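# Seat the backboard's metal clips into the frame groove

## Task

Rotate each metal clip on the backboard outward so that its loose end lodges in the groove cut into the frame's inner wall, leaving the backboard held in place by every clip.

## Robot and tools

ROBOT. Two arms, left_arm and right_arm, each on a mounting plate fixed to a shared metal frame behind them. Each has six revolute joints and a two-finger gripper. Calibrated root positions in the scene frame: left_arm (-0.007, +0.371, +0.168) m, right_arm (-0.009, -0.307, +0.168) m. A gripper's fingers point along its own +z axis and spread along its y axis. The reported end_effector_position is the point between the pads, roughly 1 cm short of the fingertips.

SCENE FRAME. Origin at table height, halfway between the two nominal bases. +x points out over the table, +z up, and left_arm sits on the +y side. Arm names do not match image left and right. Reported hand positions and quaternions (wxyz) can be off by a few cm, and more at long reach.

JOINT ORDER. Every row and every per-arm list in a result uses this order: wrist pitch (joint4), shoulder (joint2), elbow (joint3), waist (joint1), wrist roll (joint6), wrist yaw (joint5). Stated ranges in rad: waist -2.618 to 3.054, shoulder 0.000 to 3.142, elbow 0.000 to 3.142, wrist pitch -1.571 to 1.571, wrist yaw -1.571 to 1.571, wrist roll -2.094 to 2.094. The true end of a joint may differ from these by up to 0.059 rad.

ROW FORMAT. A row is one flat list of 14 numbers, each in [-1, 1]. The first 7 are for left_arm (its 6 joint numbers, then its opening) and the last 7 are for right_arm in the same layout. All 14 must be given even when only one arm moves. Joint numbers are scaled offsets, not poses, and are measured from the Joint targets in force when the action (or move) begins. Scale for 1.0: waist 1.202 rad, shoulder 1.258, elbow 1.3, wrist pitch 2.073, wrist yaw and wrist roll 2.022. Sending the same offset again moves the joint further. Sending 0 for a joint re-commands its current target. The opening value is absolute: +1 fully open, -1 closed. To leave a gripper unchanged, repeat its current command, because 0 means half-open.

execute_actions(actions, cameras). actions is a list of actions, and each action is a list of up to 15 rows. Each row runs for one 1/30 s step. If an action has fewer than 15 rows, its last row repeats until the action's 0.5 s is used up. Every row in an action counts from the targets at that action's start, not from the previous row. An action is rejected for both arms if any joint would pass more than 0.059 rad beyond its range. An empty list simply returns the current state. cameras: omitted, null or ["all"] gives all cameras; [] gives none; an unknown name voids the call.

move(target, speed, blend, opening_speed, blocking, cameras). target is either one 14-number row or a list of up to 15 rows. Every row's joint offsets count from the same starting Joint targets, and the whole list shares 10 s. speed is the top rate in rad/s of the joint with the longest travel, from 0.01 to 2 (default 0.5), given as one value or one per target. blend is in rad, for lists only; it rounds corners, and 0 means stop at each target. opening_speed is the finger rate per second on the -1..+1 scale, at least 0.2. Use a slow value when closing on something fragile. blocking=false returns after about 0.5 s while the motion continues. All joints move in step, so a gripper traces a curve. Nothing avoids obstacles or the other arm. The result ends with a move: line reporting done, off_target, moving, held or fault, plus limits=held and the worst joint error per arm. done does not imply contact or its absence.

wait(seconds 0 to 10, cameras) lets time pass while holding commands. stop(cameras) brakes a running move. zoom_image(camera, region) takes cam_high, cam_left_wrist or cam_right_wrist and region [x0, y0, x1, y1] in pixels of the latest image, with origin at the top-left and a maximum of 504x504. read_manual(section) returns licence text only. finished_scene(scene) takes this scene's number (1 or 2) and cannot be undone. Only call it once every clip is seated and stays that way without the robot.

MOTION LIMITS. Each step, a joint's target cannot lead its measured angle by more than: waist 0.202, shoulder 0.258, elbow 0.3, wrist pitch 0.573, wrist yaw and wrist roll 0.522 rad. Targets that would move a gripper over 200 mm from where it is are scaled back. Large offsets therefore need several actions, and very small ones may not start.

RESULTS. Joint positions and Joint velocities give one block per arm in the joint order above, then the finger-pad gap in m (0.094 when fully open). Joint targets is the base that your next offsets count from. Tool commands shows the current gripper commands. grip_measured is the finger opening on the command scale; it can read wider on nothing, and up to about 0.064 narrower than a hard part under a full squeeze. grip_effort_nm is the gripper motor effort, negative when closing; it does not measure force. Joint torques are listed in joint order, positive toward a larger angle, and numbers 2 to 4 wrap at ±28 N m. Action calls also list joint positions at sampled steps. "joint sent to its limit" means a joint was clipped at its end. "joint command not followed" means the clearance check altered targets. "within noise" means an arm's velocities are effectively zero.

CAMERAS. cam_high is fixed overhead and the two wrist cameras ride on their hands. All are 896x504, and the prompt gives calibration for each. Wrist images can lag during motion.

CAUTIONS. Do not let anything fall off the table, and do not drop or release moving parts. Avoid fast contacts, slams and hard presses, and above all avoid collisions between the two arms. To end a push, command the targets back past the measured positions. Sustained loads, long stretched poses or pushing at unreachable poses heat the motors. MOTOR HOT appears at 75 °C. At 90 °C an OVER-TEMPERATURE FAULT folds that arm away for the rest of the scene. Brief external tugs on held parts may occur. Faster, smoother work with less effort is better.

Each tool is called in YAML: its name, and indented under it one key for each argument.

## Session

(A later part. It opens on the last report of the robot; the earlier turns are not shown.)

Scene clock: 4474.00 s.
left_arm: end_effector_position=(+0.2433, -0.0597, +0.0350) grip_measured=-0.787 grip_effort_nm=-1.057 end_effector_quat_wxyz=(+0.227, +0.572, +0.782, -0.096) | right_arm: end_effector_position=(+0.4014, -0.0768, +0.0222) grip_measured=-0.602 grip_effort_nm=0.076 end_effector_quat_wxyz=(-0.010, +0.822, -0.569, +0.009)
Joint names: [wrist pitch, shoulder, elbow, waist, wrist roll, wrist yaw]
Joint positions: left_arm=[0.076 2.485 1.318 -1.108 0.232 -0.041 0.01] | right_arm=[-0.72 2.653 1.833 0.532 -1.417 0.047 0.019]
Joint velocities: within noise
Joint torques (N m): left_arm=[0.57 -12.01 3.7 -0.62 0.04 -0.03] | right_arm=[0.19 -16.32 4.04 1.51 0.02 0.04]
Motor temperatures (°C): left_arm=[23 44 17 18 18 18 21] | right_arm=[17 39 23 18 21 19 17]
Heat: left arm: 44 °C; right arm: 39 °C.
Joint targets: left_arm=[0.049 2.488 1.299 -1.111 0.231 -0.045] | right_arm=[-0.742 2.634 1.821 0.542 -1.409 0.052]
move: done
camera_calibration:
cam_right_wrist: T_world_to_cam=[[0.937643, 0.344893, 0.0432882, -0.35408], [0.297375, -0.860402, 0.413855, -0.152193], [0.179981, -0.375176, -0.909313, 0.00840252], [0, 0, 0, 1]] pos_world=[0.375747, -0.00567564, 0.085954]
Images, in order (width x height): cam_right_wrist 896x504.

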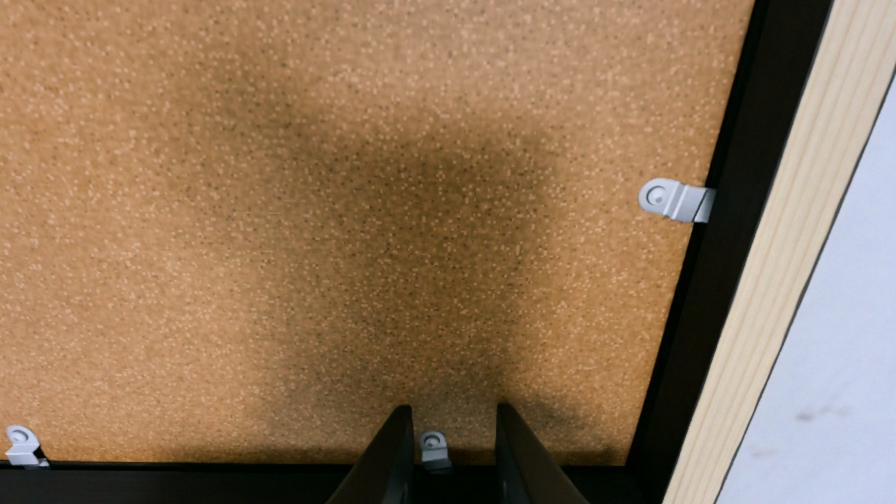

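move:
  target:
    - [0,0,0,0,0,0,-0.85,-0.002,0.04,0,0,0,0,-0.6]
    - [0,0,0,0,0,0,-0.85,-0.002,0.04,0,-0.03,-0.01,0,-0.6]
    - [0,0,0,0,0,0,-0.85,-0.002,0.065,0,-0.03,-0.01,0,-0.6]
    - [0,0,0,0,0,0,-0.85,-0.002,0.065,0,-0.03,-0.01,0,-0.97]
  speed: 0.2
  opening_speed: 0.4
  cameras: ["cam_right_wrist"]

move:
  target:
    - [0,0,0,0,0,0,-0.85,0,0,0,0,0,0,-0.6]
    - [0,0,0,0,0,0,-0.85,0,-0.065,0,0.0,0,0,-0.6]
    - [0,0,0,0,0,0,-0.85,0,-0.065,0,0.03,0.01,0,-0.6]
  speed: 0.2
  cameras: ["cam_right_wrist"]

zoom_image:
  camera: "cam_right_wrist"
  region: [390, 390, 540, 494]

Scene clock: 4483.30 s.
left_arm: end_effector_position=(+0.2433, -0.0597, +0.0350) grip_measured=-0.787 grip_effort_nm=-1.048 end_effector_quat_wxyz=(+0.227, +0.572, +0.782, -0.096) | right_arm: end_effector_position=(+0.3982, -0.0813, +0.0209) grip_measured=-0.961 grip_effort_nm=-0.510 end_effector_quat_wxyz=(-0.003, +0.822, -0.570, +0.000)
Joint names: [wrist pitch, shoulder, elbow, waist, wrist roll, wrist yaw]
Joint positions: left_arm=[0.076 2.485 1.318 -1.108 0.232 -0.041 0.01] | right_arm=[-0.738 2.656 1.833 0.523 -1.424 0.037 0.002]
Joint velocities: within noise
Joint torques (N m): left_arm=[0.54 -11.93 3.75 -0.69 0.02 -0.06] | right_arm=[0.3 -9.02 3.99 -1.03 -0.1 0.14]
Motor temperatures (°C): left_arm=[23 44 17 18 18 18 21] | right_arm=[17 40 23 18 21 19 17]
Heat: left arm: 44 °C; right arm: 40 °C.
Joint targets: left_arm=[0.049 2.488 1.299 -1.111 0.231 -0.046] | right_arm=[-0.746 2.715 1.821 0.505 -1.430 0.052]
move: off_target (right_arm); target 4's new numbers were sent with right_arm's shoulder 0.060 rad from that target; right_arm: the shoulder is farthest, 0.060 rad from its target
camera_calibration:
cam_right_wrist: T_world_to_cam=[[0.938968, 0.34332, 0.0216897, -0.349641], [0.305264, -0.860635, 0.40758, -0.157607], [0.158597, -0.376083, -0.912912, 0.0146605], [0, 0, 0, 1]] pos_world=[0.374088, -0.0100895, 0.0852047]
Images, in order (width x height): cam_right_wrist 896x504.

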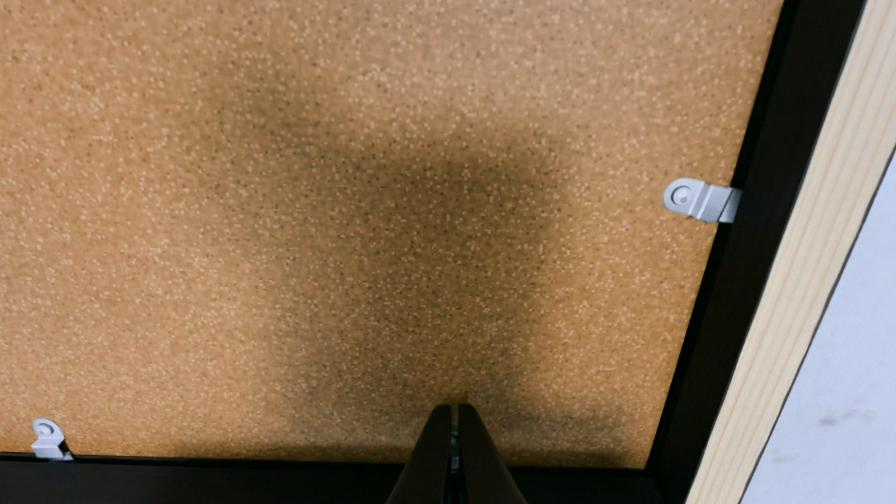

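Scene clock: 4484.83 s.
left_arm: end_effector_position=(+0.2433, -0.0597, +0.0350) grip_measured=-0.787 grip_effort_nm=-1.062 end_effector_quat_wxyz=(+0.227, +0.572, +0.782, -0.096) | right_arm: end_effector_position=(+0.4007, -0.0772, +0.0222) grip_measured=-0.602 grip_effort_nm=0.071 end_effector_quat_wxyz=(-0.009, +0.822, -0.569, +0.008)
Joint names: [wrist pitch, shoulder, elbow, waist, wrist roll, wrist yaw]
Joint positions: left_arm=[0.076 2.485 1.318 -1.108 0.232 -0.041 0.01] | right_arm=[-0.724 2.653 1.833 0.532 -1.417 0.047 0.019]
Joint velocities: within noise
Joint torques (N m): left_arm=[0.55 -12.11 3.59 -0.77 0.04 -0.02] | right_arm=[0.18 -16.31 4.03 1.55 0.04 0.04]
Motor temperatures (°C): left_arm=[23 44 17 18 18 18 21] | right_arm=[17 40 23 18 21 19 17]
Heat: left arm: 44 °C; right arm: 40 °C.
Joint targets: left_arm=[0.049 2.488 1.299 -1.111 0.231 -0.046] | right_arm=[-0.746 2.634 1.821 0.542 -1.410 0.052]
move: done
camera_calibration:
cam_right_wrist: T_world_to_cam=[[0.93772, 0.345091, 0.039906, -0.353179], [0.298728, -0.859661, 0.41442, -0.152823], [0.177318, -0.376689, -0.90921, 0.00930773], [0, 0, 0, 1]] pos_world=[0.375185, -0.00599096, 0.0858895]
Images, in order (width x height): cam_right_wrist 896x504.

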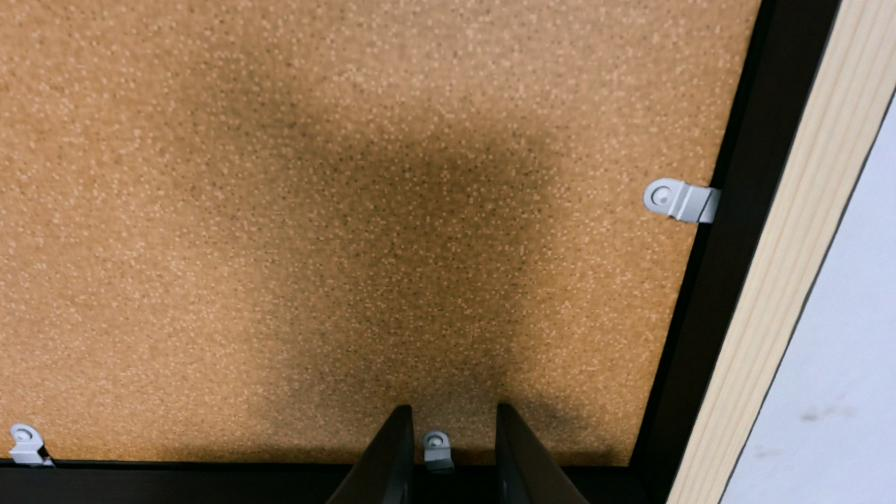

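Scaled by 3.360.

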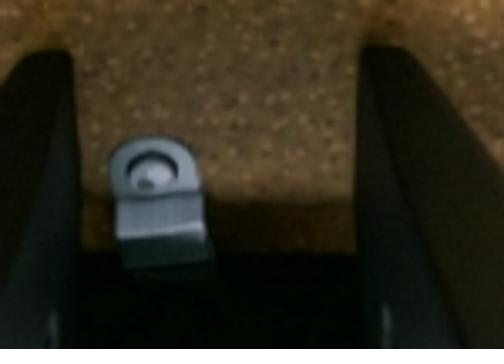

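move:
  target:
    - [0,0,0,0,0,0,-0.85,-0.048,-0.0795,0,0,0,0,-0.6]
    - [0,0,0,0,0,0,-0.85,-0.06,-0.011,0.1223,0.09,0.796,0,-0.6]
  speed: 0.8
  blend: 0.05
  cameras: ["cam_right_wrist"]

Scene clock: 4540.47 s.
left_arm: end_effector_position=(+0.2433, -0.0597, +0.0350) grip_measured=-0.787 grip_effort_nm=-1.053 end_effector_quat_wxyz=(+0.227, +0.572, +0.782, -0.096) | right_arm: end_effector_position=(+0.3913, -0.0230, +0.0732) grip_measured=-0.602 grip_effort_nm=0.066 end_effector_quat_wxyz=(+0.027, -0.214, +0.976, +0.007)
Joint names: [wrist pitch, shoulder, elbow, waist, wrist roll, wrist yaw]
Joint positions: left_arm=[0.076 2.485 1.318 -1.108 0.232 -0.041 0.01] | right_arm=[-0.863 2.603 1.95 0.642 0.192 0.048 0.019]
Joint velocities: within noise
Joint torques (N m): left_arm=[0.56 -12.1 3.74 -0.62 0 -0.04] | right_arm=[0.38 -13.19 7.42 1.33 0.03 0.03]
Motor temperatures (°C): left_arm=[23 45 17 18 18 18 21] | right_arm=[17 43 23 18 21 19 17]
Heat: left arm: 45 °C; right arm: 43 °C.
Joint targets: left_arm=[0.049 2.488 1.299 -1.111 0.231 -0.046] | right_arm=[-0.871 2.620 1.980 0.650 0.200 0.052]
move: done
camera_calibration:
cam_right_wrist: T_world_to_cam=[[0.409505, -0.912217, 0.0128933, -0.185448], [-0.853211, -0.377936, 0.359436, 0.341284], [-0.323011, -0.158192, -0.933081, 0.280391], [0, 0, 0, 1]] pos_world=[0.457699, 0.00417013, 0.141349]
Images, in order (width x height): cam_right_wrist 896x504.

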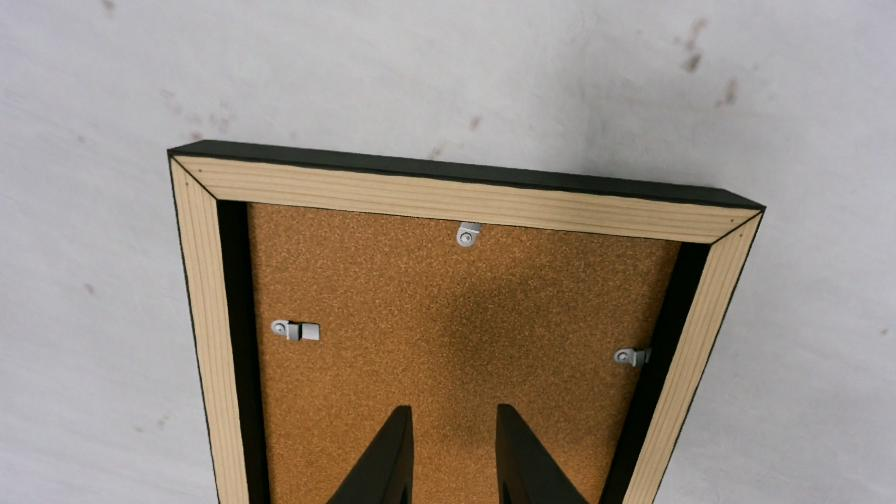

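move:
  target: [0,0,0,0,0,0,-0.85,-0.0507,0.1248,0.15,0.0874,0.8778,0,-0.6]
  speed: 0.8
  cameras: ["cam_right_wrist","cam_high"]

Scene clock: 4556.27 s.
left_arm: end_effector_position=(+0.2433, -0.0597, +0.0350) grip_measured=-0.787 grip_effort_nm=-1.048 end_effector_quat_wxyz=(+0.227, +0.572, +0.782, -0.096) | right_arm: end_effector_position=(+0.3650, +0.0238, +0.0473) grip_measured=-0.602 grip_effort_nm=0.066 end_effector_quat_wxyz=(+0.005, +0.580, +0.815, +0.001)
Joint names: [wrist pitch, shoulder, elbow, waist, wrist roll, wrist yaw]
Joint positions: left_arm=[0.076 2.485 1.318 -1.108 0.232 -0.041 0.01] | right_arm=[-0.959 2.759 2.146 0.747 1.967 0.048 0.019]
Joint velocities: within noise
Joint torques (N m): left_arm=[0.58 -12.03 3.7 -0.64 -0.01 -0.05] | right_arm=[0.2 -13.75 7.35 1.42 0.04 0.03]
Motor temperatures (°C): left_arm=[23 45 17 18 18 18 21] | right_arm=[17 42 24 18 21 19 17]
Heat: left arm: 45 °C; right arm: 42 °C.
Joint targets: left_arm=[0.049 2.488 1.299 -1.111 0.231 -0.046] | right_arm=[-0.976 2.777 2.175 0.755 1.975 0.052]
move: done
camera_calibration:
cam_right_wrist: T_world_to_cam=[[-0.947358, -0.320026, 0.00981219, 0.349742], [-0.288831, 0.867435, 0.405134, 0.108059], [-0.138165, 0.380972, -0.914205, 0.173895], [0, 0, 0, 1]] pos_world=[0.386568, -0.0480565, 0.111765]
Images, in order (width x height): cam_high 896x504, cam_right_wrist 896x504.

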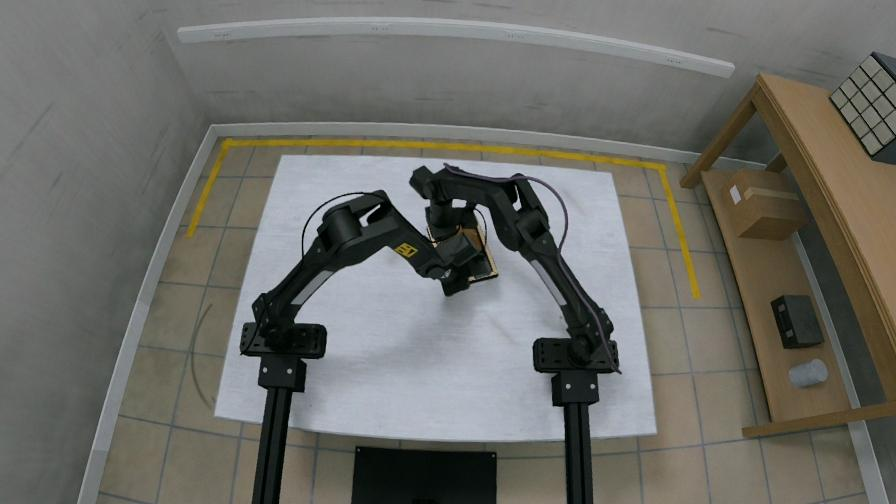

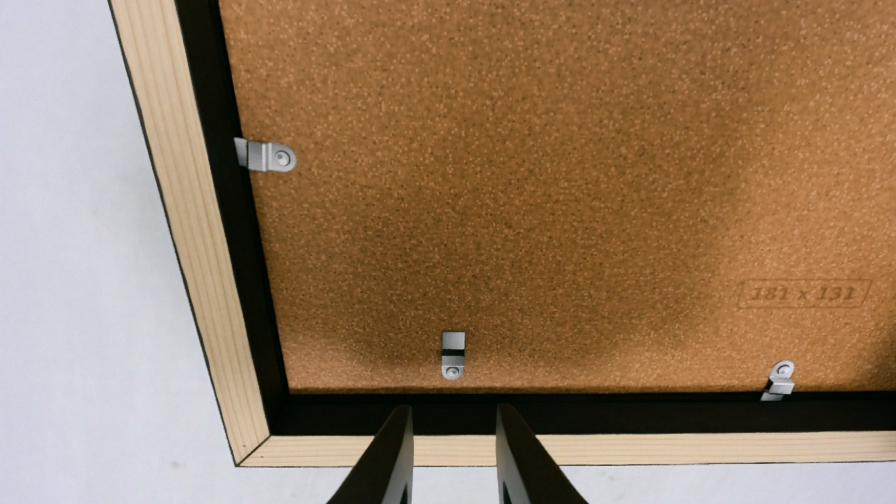

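move:
  target: [0,0,0,0,0,0,-0.85,0.03,0.0262,-0.004,-0.0166,-0.005,0,-0.6]
  speed: 0.3
  cameras: ["cam_right_wrist"]

Scene clock: 4569.97 s.
left_arm: end_effector_position=(+0.2433, -0.0597, +0.0350) grip_measured=-0.787 grip_effort_nm=-1.053 end_effector_quat_wxyz=(+0.227, +0.572, +0.782, -0.096) | right_arm: end_effector_position=(+0.3679, +0.0229, +0.0299) grip_measured=-0.602 grip_effort_nm=0.056 end_effector_quat_wxyz=(+0.005, +0.583, +0.813, +0.003)
Joint names: [wrist pitch, shoulder, elbow, waist, wrist roll, wrist yaw]
Joint positions: left_arm=[0.076 2.485 1.318 -1.108 0.232 -0.041 0.01] | right_arm=[-0.917 2.795 2.146 0.741 1.968 0.048 0.019]
Joint velocities: within noise
Joint torques (N m): left_arm=[0.61 -12.01 3.75 -0.68 0.02 -0.03] | right_arm=[0.41 -14.16 6.93 0.16 -0.07 0.03]
Motor temperatures (°C): left_arm=[23 45 17 18 18 18 21] | right_arm=[17 43 24 18 21 19 17]
Heat: left arm: 45 °C; right arm: 43 °C.
Joint targets: left_arm=[0.049 2.488 1.299 -1.111 0.231 -0.046] | right_arm=[-0.914 2.810 2.170 0.735 1.965 0.052]
move: done
camera_calibration:
cam_right_wrist: T_world_to_cam=[[-0.949758, -0.312954, 0.00445194, 0.353184], [-0.284101, 0.867989, 0.407286, 0.114893], [-0.131326, 0.385558, -0.91329, 0.156067], [0, 0, 0, 1]] pos_world=[0.388576, -0.0493678, 0.0941677]
Images, in order (width x height): cam_right_wrist 896x504.

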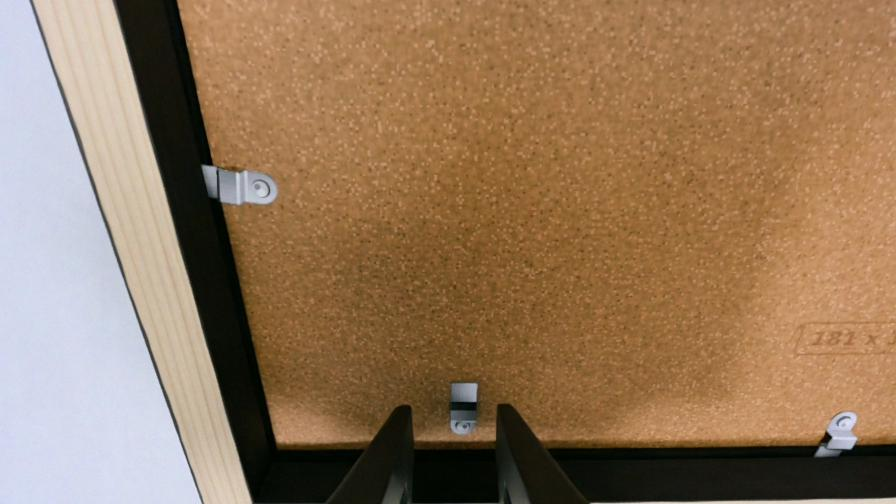

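move:
  target:
    - [0,0,0,0,0,0,-0.85,0.0068,0.0195,0,0,0,0,-0.6]
    - [0,0,0,0,0,0,-0.85,0.0068,0.0195,0,0,0,0,-0.84]
  speed: 0.2
  opening_speed: 0.5
  cameras: ["cam_right_wrist"]

zoom_image:
  camera: "cam_right_wrist"
  region: [380, 380, 540, 504]

Scene clock: 4584.30 s.
left_arm: end_effector_position=(+0.2433, -0.0597, +0.0350) grip_measured=-0.787 grip_effort_nm=-1.057 end_effector_quat_wxyz=(+0.227, +0.572, +0.782, -0.096) | right_arm: end_effector_position=(+0.3668, +0.0229, +0.0235) grip_measured=-0.837 grip_effort_nm=-0.178 end_effector_quat_wxyz=(+0.003, +0.583, +0.813, +0.002)
Joint names: [wrist pitch, shoulder, elbow, waist, wrist roll, wrist yaw]
Joint positions: left_arm=[0.076 2.485 1.318 -1.108 0.232 -0.041 0.01] | right_arm=[-0.909 2.809 2.148 0.741 1.968 0.046 0.008]
Joint velocities: within noise
Joint torques (N m): left_arm=[0.57 -12.05 3.69 -0.62 0.02 -0.02] | right_arm=[0.47 -13.2 6.71 0.12 -0.07 0.06]
Motor temperatures (°C): left_arm=[23 45 17 18 18 18 21] | right_arm=[17 40 24 18 21 19 17]
Heat: left arm: 45 °C; right arm: 40 °C.
Joint targets: left_arm=[0.049 2.488 1.299 -1.111 0.231 -0.046] | right_arm=[-0.900 2.835 2.170 0.735 1.965 0.052]
move: done
camera_calibration:
cam_right_wrist: T_world_to_cam=[[-0.949681, -0.3131, 0.00865698, 0.352044], [-0.282467, 0.868055, 0.40828, 0.116537], [-0.135347, 0.38529, -0.912816, 0.151607], [0, 0, 0, 1]] pos_world=[0.387767, -0.0493483, 0.0877617]
Images, in order (width x height): cam_right_wrist 896x504.

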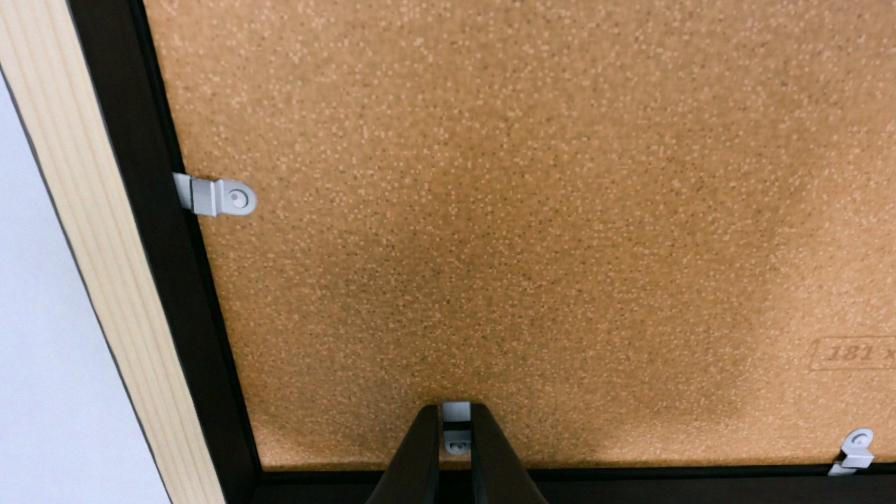

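Scaled by 3.150.

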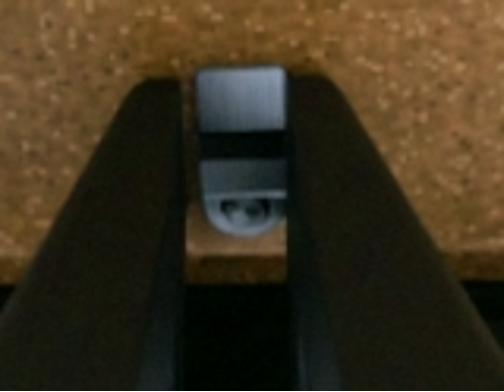

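move:
  target: [0,0,0,0,0,0,-0.85,-0.0145,0.0103,0.0185,0.0075,-0.331,0,-0.84]
  speed: 0.4
  cameras: ["cam_right_wrist"]

Scene clock: 4624.37 s.
left_arm: end_effector_position=(+0.2433, -0.0597, +0.0350) grip_measured=-0.787 grip_effort_nm=-1.057 end_effector_quat_wxyz=(+0.227, +0.572, +0.782, -0.096) | right_arm: end_effector_position=(+0.3679, +0.0239, +0.0235) grip_measured=-0.838 grip_effort_nm=-0.168 end_effector_quat_wxyz=(+0.003, +0.286, +0.958, +0.000)
Joint names: [wrist pitch, shoulder, elbow, waist, wrist roll, wrist yaw]
Joint positions: left_arm=[0.076 2.485 1.318 -1.108 0.232 -0.041 0.01] | right_arm=[-0.922 2.82 2.17 0.741 1.304 0.046 0.008]
Joint velocities: within noise
Joint torques (N m): left_arm=[0.58 -11.95 3.62 -0.64 0.01 -0.05] | right_arm=[0.29 -13.03 6.91 0.94 -0.13 0.05]
Motor temperatures (°C): left_arm=[23 45 17 18 18 18 21] | right_arm=[17 42 24 18 21 19 17]
Heat: left arm: 45 °C; right arm: 42 °C.
Joint targets: left_arm=[0.049 2.488 1.299 -1.111 0.231 -0.046] | right_arm=[-0.930 2.848 2.194 0.744 1.295 0.052]
move: done
camera_calibration:
cam_right_wrist: T_world_to_cam=[[-0.555392, -0.831464, 0.0144218, 0.220631], [-0.756922, 0.512631, 0.405313, 0.299114], [-0.344396, 0.214191, -0.914064, 0.232383], [0, 0, 0, 1]] pos_world=[0.428974, -0.0196631, 0.0879961]
Images, in order (width x height): cam_right_wrist 896x504.

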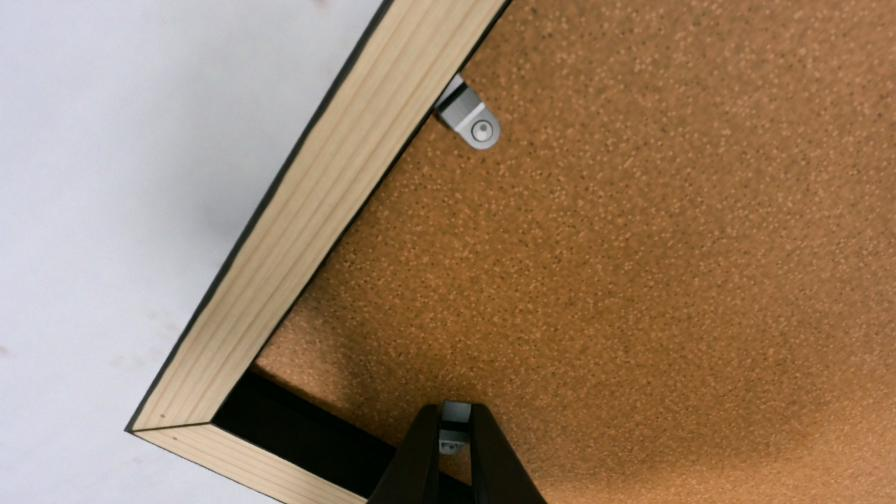

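zoom_image:
  camera: "cam_right_wrist"
  region: [360, 360, 560, 504]

zoom_image:
  camera: "cam_right_wrist"
  region: [420, 50, 540, 170]

Scaled by 2.520.

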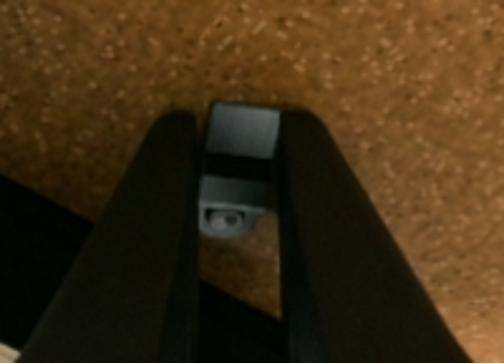

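Scaled by 4.200.

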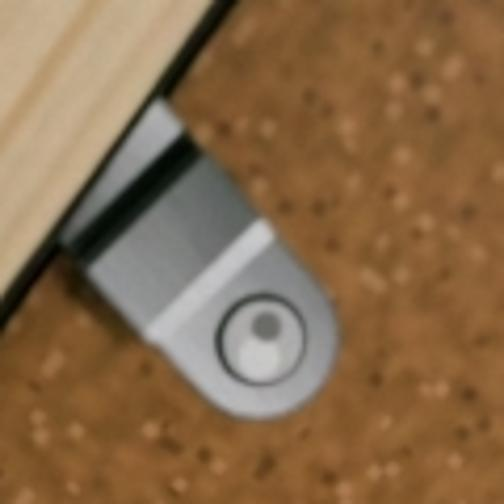

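move:
  target: [0,0,0,0,0,0,-0.85,-0.006,0.0088,0.019,0.003,-0.13,0,-0.84]
  speed: 0.3
  cameras: ["cam_right_wrist"]

zoom_image:
  camera: "cam_right_wrist"
  region: [360, 360, 560, 504]

Scene clock: 4639.57 s.
left_arm: end_effector_position=(+0.2433, -0.0597, +0.0350) grip_measured=-0.787 grip_effort_nm=-1.062 end_effector_quat_wxyz=(+0.227, +0.572, +0.782, -0.096) | right_arm: end_effector_position=(+0.3690, +0.0249, +0.0238) grip_measured=-0.838 grip_effort_nm=-0.159 end_effector_quat_wxyz=(+0.002, +0.158, +0.987, -0.002)
Joint names: [wrist pitch, shoulder, elbow, waist, wrist roll, wrist yaw]
Joint positions: left_arm=[0.076 2.485 1.318 -1.108 0.232 -0.041 0.01] | right_arm=[-0.938 2.831 2.194 0.741 1.041 0.046 0.008]
Joint velocities: within noise
Joint torques (N m): left_arm=[0.6 -11.97 3.58 -0.68 0.01 -0.02] | right_arm=[0.32 -13.09 7.01 1.29 -0.11 0.06]
Motor temperatures (°C): left_arm=[23 45 17 18 18 18 21] | right_arm=[17 42 24 18 21 19 17]
Heat: left arm: 45 °C; right arm: 42 °C.
Joint targets: left_arm=[0.049 2.488 1.299 -1.111 0.231 -0.046] | right_arm=[-0.942 2.859 2.219 0.747 1.033 0.052]
move: done
camera_calibration:
cam_right_wrist: T_world_to_cam=[[-0.320131, -0.947187, 0.0188015, 0.137979], [-0.863069, 0.29977, 0.40651, 0.343777], [-0.390677, 0.11391, -0.913453, 0.252329], [0, 0, 0, 1]] pos_world=[0.439453, -0.00110533, 0.0881476]
Images, in order (width x height): cam_right_wrist 896x504.

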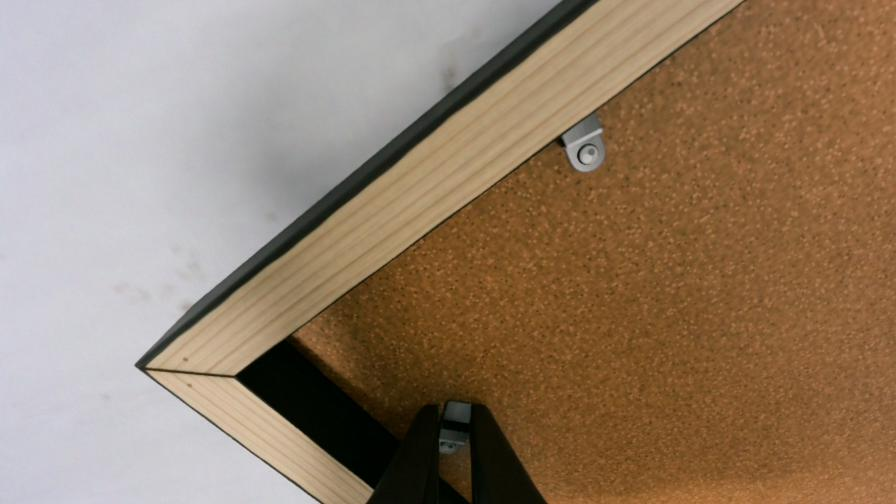

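Scaled by 2.520.

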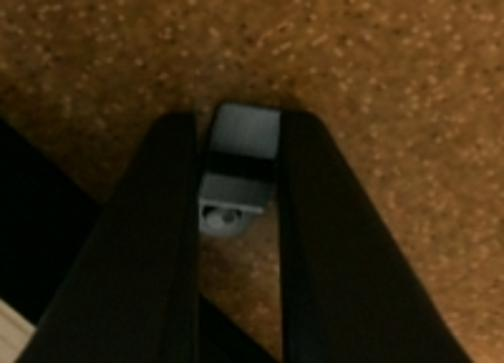

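move:
  target: [0,0,0,0,0,0,-0.85,-0.0058,0.0088,0.018,0.0,-0.13,0,-0.84]
  speed: 0.3
  cameras: ["cam_right_wrist"]

zoom_image:
  camera: "cam_right_wrist"
  region: [360, 360, 560, 504]

Scene clock: 4655.77 s.
left_arm: end_effector_position=(+0.2433, -0.0597, +0.0350) grip_measured=-0.787 grip_effort_nm=-1.053 end_effector_quat_wxyz=(+0.227, +0.572, +0.782, -0.096) | right_arm: end_effector_position=(+0.3697, +0.0262, +0.0240) grip_measured=-0.838 grip_effort_nm=-0.159 end_effector_quat_wxyz=(+0.001, +0.027, +1.000, -0.003)
Joint names: [wrist pitch, shoulder, elbow, waist, wrist roll, wrist yaw]
Joint positions: left_arm=[0.076 2.485 1.318 -1.108 0.232 -0.041 0.01] | right_arm=[-0.953 2.842 2.217 0.741 0.779 0.045 0.008]
Joint velocities: within noise
Joint torques (N m): left_arm=[0.59 -12.07 3.64 -0.59 0.04 -0.03] | right_arm=[0.35 -13.16 6.99 1.28 -0.11 0.06]
Motor temperatures (°C): left_arm=[23 45 17 18 18 18 21] | right_arm=[17 42 25 18 21 19 17]
Heat: left arm: 45 °C; right arm: 42 °C.
Joint targets: left_arm=[0.049 2.488 1.299 -1.111 0.231 -0.046] | right_arm=[-0.954 2.869 2.242 0.748 0.770 0.052]
move: done
camera_calibration:
cam_right_wrist: T_world_to_cam=[[-0.0621279, -0.997845, 0.0210994, 0.0453773], [-0.910071, 0.065317, 0.409274, 0.367401], [-0.40977, 0.00622543, -0.912168, 0.262485], [0, 0, 0, 1]] pos_world=[0.444738, 0.0196479, 0.0881055]
Images, in order (width x height): cam_right_wrist 896x504.

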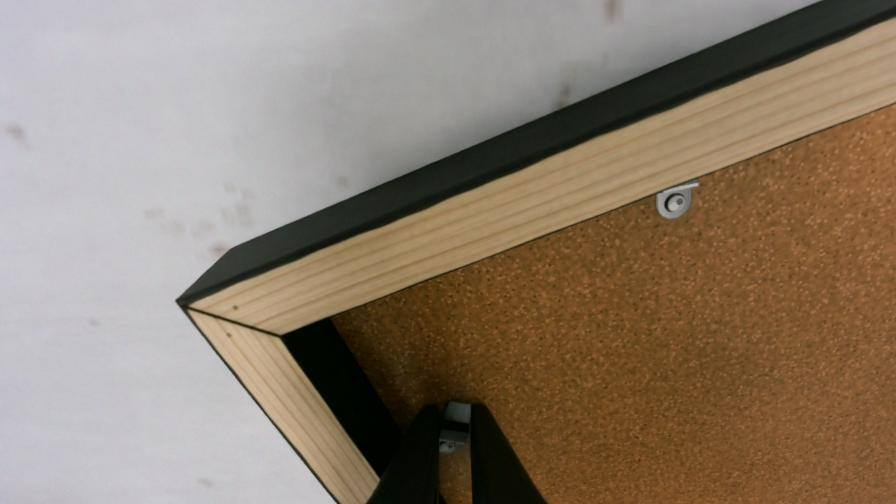

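Scaled by 2.520.

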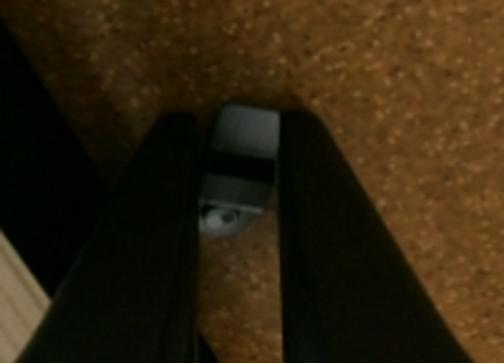

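move:
  target:
    - [0,0,0,0,0,0,-0.85,-0.0207,-0.0914,0,0,0,0,-0.84]
    - [0,0,0,0,0,0,-0.85,-0.0207,-0.0914,0.0,-0.0337,-0.2062,0,-1]
  speed: 0.4
  cameras: ["cam_right_wrist"]

zoom_image:
  camera: "cam_right_wrist"
  region: [360, 340, 600, 504]

Scene clock: 4686.13 s.
left_arm: end_effector_position=(+0.2433, -0.0597, +0.0350) grip_measured=-0.787 grip_effort_nm=-1.057 end_effector_quat_wxyz=(+0.227, +0.572, +0.782, -0.096) | right_arm: end_effector_position=(+0.3824, +0.0168, +0.0475) grip_measured=-0.993 grip_effort_nm=-0.403 end_effector_quat_wxyz=(+0.006, -0.167, +0.986, +0.001)
Joint names: [wrist pitch, shoulder, elbow, waist, wrist roll, wrist yaw]
Joint positions: left_arm=[0.076 2.485 1.318 -1.108 0.232 -0.041 0.01] | right_arm=[-0.989 2.793 2.218 0.713 0.36 0.045 0]
Joint velocities: within noise
Joint torques (N m): left_arm=[0.54 -12.16 3.56 -0.81 0.04 -0.02] | right_arm=[0.3 -19.25 7.04 0.14 -0.1 0.07]
Motor temperatures (°C): left_arm=[23 45 17 18 18 18 21] | right_arm=[17 43 26 18 21 19 17]
Heat: left arm: 45 °C; right arm: 43 °C.
Joint targets: left_arm=[0.049 2.488 1.299 -1.111 0.231 -0.046] | right_arm=[-0.997 2.755 2.242 0.707 0.353 0.052]
move: off_target (right_arm); target 2's new numbers were sent with right_arm's shoulder 0.039 rad from that target; right_arm: the shoulder is farthest, 0.039 rad from its target
camera_calibration:
cam_right_wrist: T_world_to_cam=[[0.321482, -0.946768, 0.0167206, -0.111072], [-0.869827, -0.288285, 0.400366, 0.360925], [-0.374234, -0.143255, -0.916203, 0.278326], [0, 0, 0, 1]] pos_world=[0.453809, 0.0387615, 0.112358]
Images, in order (width x height): cam_right_wrist 896x504.

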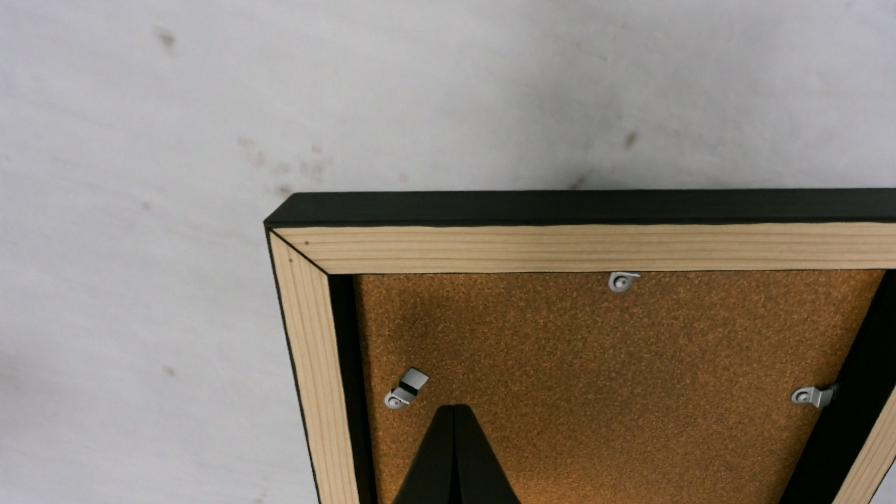

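Scaled by 2.100.

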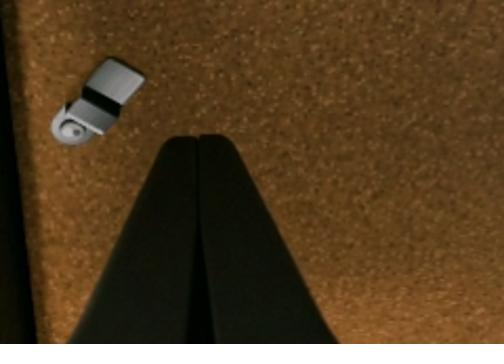

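move:
  target: [0,0,0,0,0,0,-0.85,0.0289,0.089,0,0.015,0,0,-1]
  speed: 0.25
  cameras: ["cam_right_wrist"]

zoom_image:
  camera: "cam_right_wrist"
  region: [360, 340, 600, 504]

Scene clock: 4695.00 s.
left_arm: end_effector_position=(+0.2433, -0.0597, +0.0350) grip_measured=-0.787 grip_effort_nm=-1.053 end_effector_quat_wxyz=(+0.227, +0.572, +0.782, -0.096) | right_arm: end_effector_position=(+0.3818, +0.0192, +0.0239) grip_measured=-0.993 grip_effort_nm=-0.393 end_effector_quat_wxyz=(+0.007, -0.169, +0.986, +0.001)
Joint names: [wrist pitch, shoulder, elbow, waist, wrist roll, wrist yaw]
Joint positions: left_arm=[0.076 2.485 1.318 -1.108 0.232 -0.041 0.01] | right_arm=[-0.943 2.846 2.227 0.716 0.359 0.045 0]
Joint velocities: within noise
Joint torques (N m): left_arm=[0.58 -12.1 3.67 -0.49 0.01 -0.06] | right_arm=[0.44 -13.82 6.35 1.55 -0.11 0.06]
Motor temperatures (°C): left_arm=[23 45 17 18 18 18 21] | right_arm=[17 46 26 18 21 19 17]
Heat: left arm: 45 °C; right arm: 46 °C.
Joint targets: left_arm=[0.049 2.488 1.299 -1.111 0.231 -0.046] | right_arm=[-0.937 2.867 2.242 0.725 0.353 0.052]
move: done
camera_calibration:
cam_right_wrist: T_world_to_cam=[[0.32429, -0.94582, 0.0161472, -0.109231], [-0.869463, -0.291298, 0.398972, 0.370439], [-0.372652, -0.143422, -0.916821, 0.256252], [0, 0, 0, 1]] pos_world=[0.452998, 0.0413479, 0.0889059]
Images, in order (width x height): cam_right_wrist 896x504.

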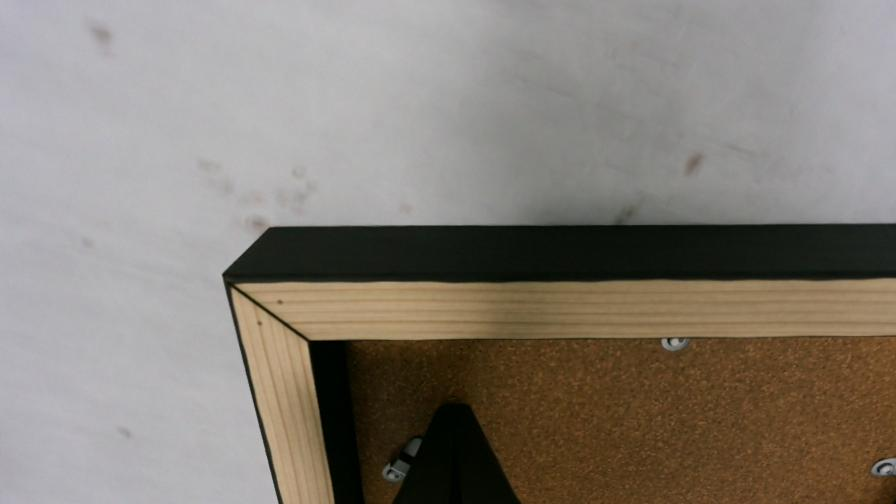

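Scaled by 2.100.

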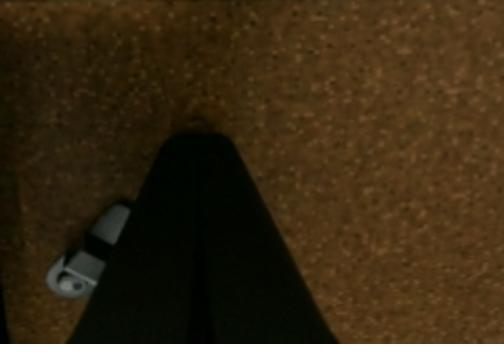

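move:
  target: [0,0,0,0,0,0,-0.85,0.0019,0.0064,0,0,0,0,-1]
  speed: 0.25
  cameras: []

Scene clock: 4715.70 s.
left_arm: end_effector_position=(+0.2433, -0.0597, +0.0350) grip_measured=-0.787 grip_effort_nm=-1.053 end_effector_quat_wxyz=(+0.227, +0.572, +0.782, -0.096) | right_arm: end_effector_position=(+0.3817, +0.0192, +0.0237) grip_measured=-0.993 grip_effort_nm=-0.403 end_effector_quat_wxyz=(+0.006, -0.169, +0.986, +0.001)
Joint names: [wrist pitch, shoulder, elbow, waist, wrist roll, wrist yaw]
Joint positions: left_arm=[0.076 2.485 1.318 -1.108 0.232 -0.041 0.01] | right_arm=[-0.943 2.846 2.227 0.716 0.359 0.045 0]
Joint velocities: within noise
Joint torques (N m): left_arm=[0.58 -12.01 3.77 -0.75 0.05 -0.05] | right_arm=[0.48 -13.09 6.31 1.61 -0.1 0.05]
Motor temperatures (°C): left_arm=[23 45 17 18 18 18 21] | right_arm=[17 40 25 18 21 19 17]
Heat: left arm: 45 °C; right arm: 40 °C.
Joint targets: left_arm=[0.049 2.488 1.299 -1.111 0.231 -0.046] | right_arm=[-0.933 2.875 2.242 0.725 0.353 0.052]
move: done
No camera images: "cameras" was empty.

move:
  target: [0,0,0,0,0,0,-0.85,-0.018,0.0205,0.0396,0.0283,0.0124,0,-1]
  speed: 0.1
  cameras: ["cam_right_wrist"]

zoom_image:
  camera: "cam_right_wrist"
  region: [360, 340, 600, 504]

Scene clock: 4719.93 s.
left_arm: end_effector_position=(+0.2432, -0.0595, +0.0349) grip_measured=-0.787 grip_effort_nm=-1.048 end_effector_quat_wxyz=(+0.227, +0.572, +0.782, -0.095) | right_arm: end_effector_position=(+0.3787, +0.0260, +0.0236) grip_measured=-0.993 grip_effort_nm=-0.403 end_effector_quat_wxyz=(+0.011, -0.175, +0.984, -0.011)
Joint names: [wrist pitch, shoulder, elbow, waist, wrist roll, wrist yaw]
Joint positions: left_arm=[0.075 2.485 1.318 -1.108 0.232 -0.041 0.01] | right_arm=[-0.971 2.869 2.271 0.738 0.369 0.07 0]
Joint velocities: within noise
Joint torques (N m): left_arm=[0.59 -12.05 3.69 -0.54 0.02 -0.01] | right_arm=[0.38 -12.89 6.93 2.66 0.05 -0.19]
Motor temperatures (°C): left_arm=[23 45 17 18 18 18 21] | right_arm=[17 39 25 18 21 19 17]
Heat: left arm: 45 °C; right arm: 39 °C.
Joint targets: left_arm=[0.049 2.488 1.299 -1.111 0.231 -0.046] | right_arm=[-0.971 2.901 2.293 0.759 0.378 0.052]
move: done
camera_calibration:
cam_right_wrist: T_world_to_cam=[[0.336899, -0.940601, 0.0420578, -0.107337], [-0.870313, -0.294059, 0.395075, 0.37037], [-0.35924, -0.169704, -0.917686, 0.251423], [0, 0, 0, 1]] pos_world=[0.448821, 0.0506162, 0.0889174]
Images, in order (width x height): cam_right_wrist 896x504.

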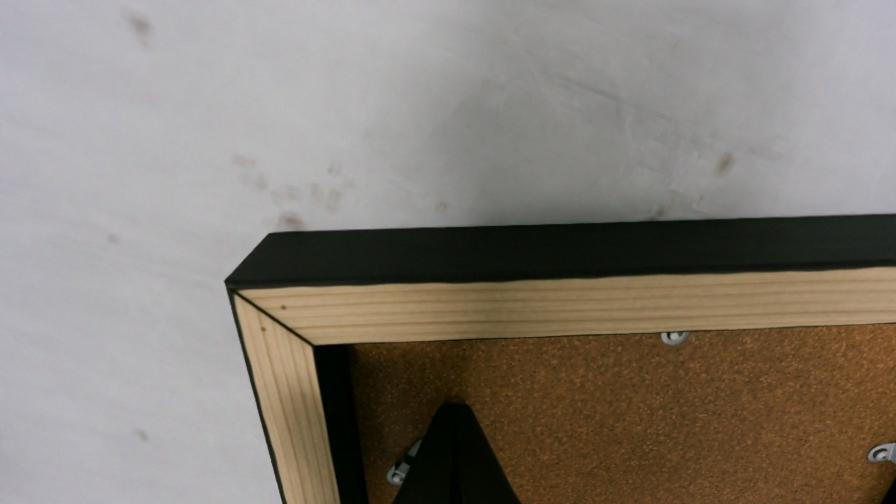

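Scaled by 2.100.

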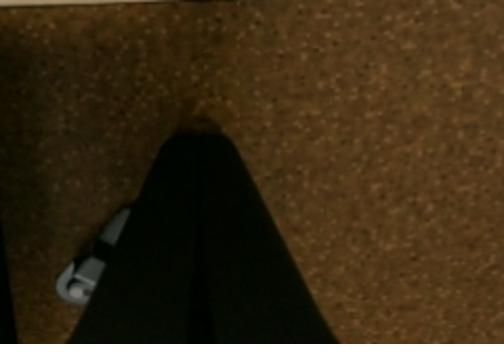

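move:
  target: [0,0,0,0,0,0,-0.85,-0.02,-0.12,0,0,0,0,-1]
  speed: 0.4
  cameras: ["cam_right_wrist","cam_high"]

zoom_image:
  camera: "cam_right_wrist"
  region: [340, 300, 580, 480]

Scene clock: 4731.27 s.
left_arm: end_effector_position=(+0.2432, -0.0595, +0.0349) grip_measured=-0.787 grip_effort_nm=-1.057 end_effector_quat_wxyz=(+0.227, +0.572, +0.782, -0.095) | right_arm: end_effector_position=(+0.3837, +0.0407, +0.0683) grip_measured=-0.993 grip_effort_nm=-0.398 end_effector_quat_wxyz=(+0.032, -0.180, +0.983, +0.008)
Joint names: [wrist pitch, shoulder, elbow, waist, wrist roll, wrist yaw]
Joint positions: left_arm=[0.075 2.485 1.318 -1.108 0.232 -0.041 0.01] | right_arm=[-1.005 2.779 2.272 0.753 0.37 0.06 0]
Joint velocities: within noise
Joint torques (N m): left_arm=[0.59 -12.05 3.6 -0.7 -0.02 -0.04] | right_arm=[0.39 -18.69 7.05 1.32 0.05 -0.1]
Motor temperatures (°C): left_arm=[23 45 17 18 18 18 21] | right_arm=[17 39 25 18 21 19 17]
Heat: left arm: 45 °C; right arm: 39 °C.
Joint targets: left_arm=[0.049 2.488 1.299 -1.111 0.231 -0.046] | right_arm=[-1.012 2.749 2.293 0.759 0.378 0.052]
move: done
camera_calibration:
cam_right_wrist: T_world_to_cam=[[0.34604, -0.938154, 0.0111212, -0.0985845], [-0.880125, -0.320484, 0.350243, 0.369255], [-0.325018, -0.130986, -0.936593, 0.283268], [0, 0, 0, 1]] pos_world=[0.451172, 0.062957, 0.137075]
Images, in order (width x height): cam_high 896x504, cam_right_wrist 896x504.

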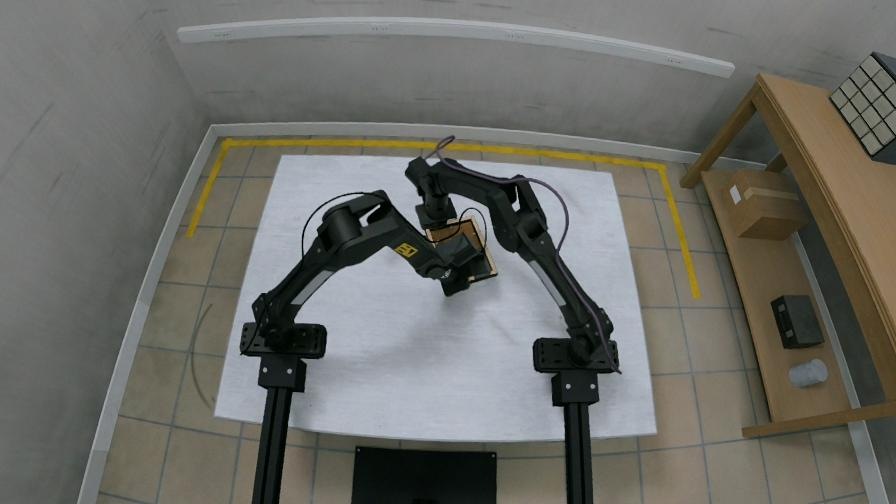

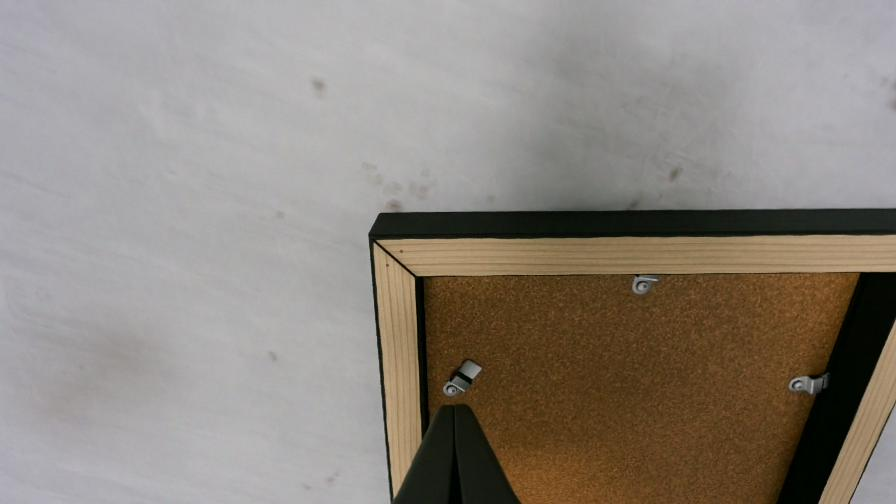

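Scaled by 2.100.

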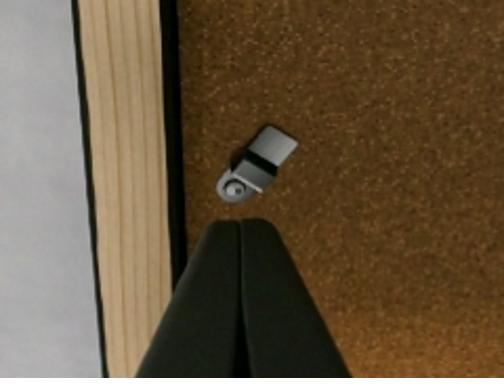

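move:
  target:
    - [0,0,0,0,0,0,-0.85,0,0,-0.0408,-0.0358,-0.0203,0,-1]
    - [0,0,0,0,0,0,-0.85,0.013,0.0819,-0.0408,-0.0358,-0.0203,0,-1]
  speed: 0.4
  cameras: ["cam_right_wrist"]

zoom_image:
  camera: "cam_right_wrist"
  region: [340, 340, 580, 504]

Scene clock: 4762.90 s.
left_arm: end_effector_position=(+0.2432, -0.0595, +0.0349) grip_measured=-0.787 grip_effort_nm=-1.062 end_effector_quat_wxyz=(+0.227, +0.572, +0.782, -0.095) | right_arm: end_effector_position=(+0.3784, +0.0123, +0.0267) grip_measured=-0.993 grip_effort_nm=-0.403 end_effector_quat_wxyz=(-0.006, -0.176, +0.984, -0.013)
Joint names: [wrist pitch, shoulder, elbow, waist, wrist roll, wrist yaw]
Joint positions: left_arm=[0.075 2.485 1.318 -1.108 0.232 -0.041 0.01] | right_arm=[-0.993 2.849 2.245 0.714 0.344 0.057 0]
Joint velocities: within noise
Joint torques (N m): left_arm=[0.58 -11.99 3.7 -0.65 0.04 -0.07] | right_arm=[0.38 -15.34 4.86 0.94 -0.1 -0.06]
Motor temperatures (°C): left_arm=[23 45 17 18 18 18 21] | right_arm=[17 43 25 18 21 19 17]
Heat: left arm: 45 °C; right arm: 43 °C.
Joint targets: left_arm=[0.049 2.488 1.299 -1.111 0.231 -0.046] | right_arm=[-0.985 2.853 2.240 0.716 0.337 0.052]
move: done
camera_calibration:
cam_right_wrist: T_world_to_cam=[[0.339133, -0.939912, 0.039419, -0.121087], [-0.857124, -0.291449, 0.42473, 0.35903], [-0.38772, -0.177827, -0.904462, 0.262328], [0, 0, 0, 1]] pos_world=[0.450508, 0.0374765, 0.0895484]
Images, in order (width x height): cam_right_wrist 896x504.

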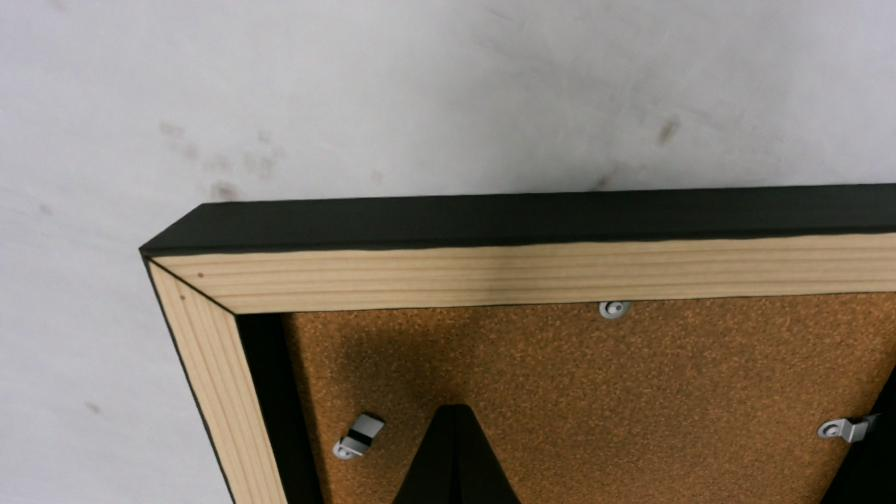

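Scaled by 2.100.

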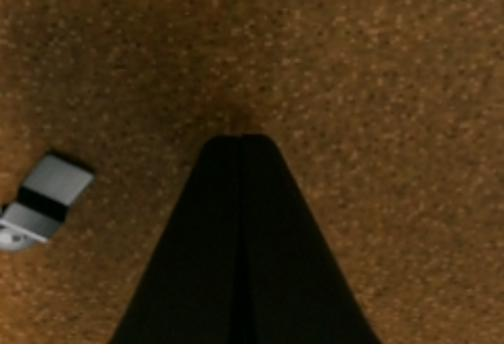

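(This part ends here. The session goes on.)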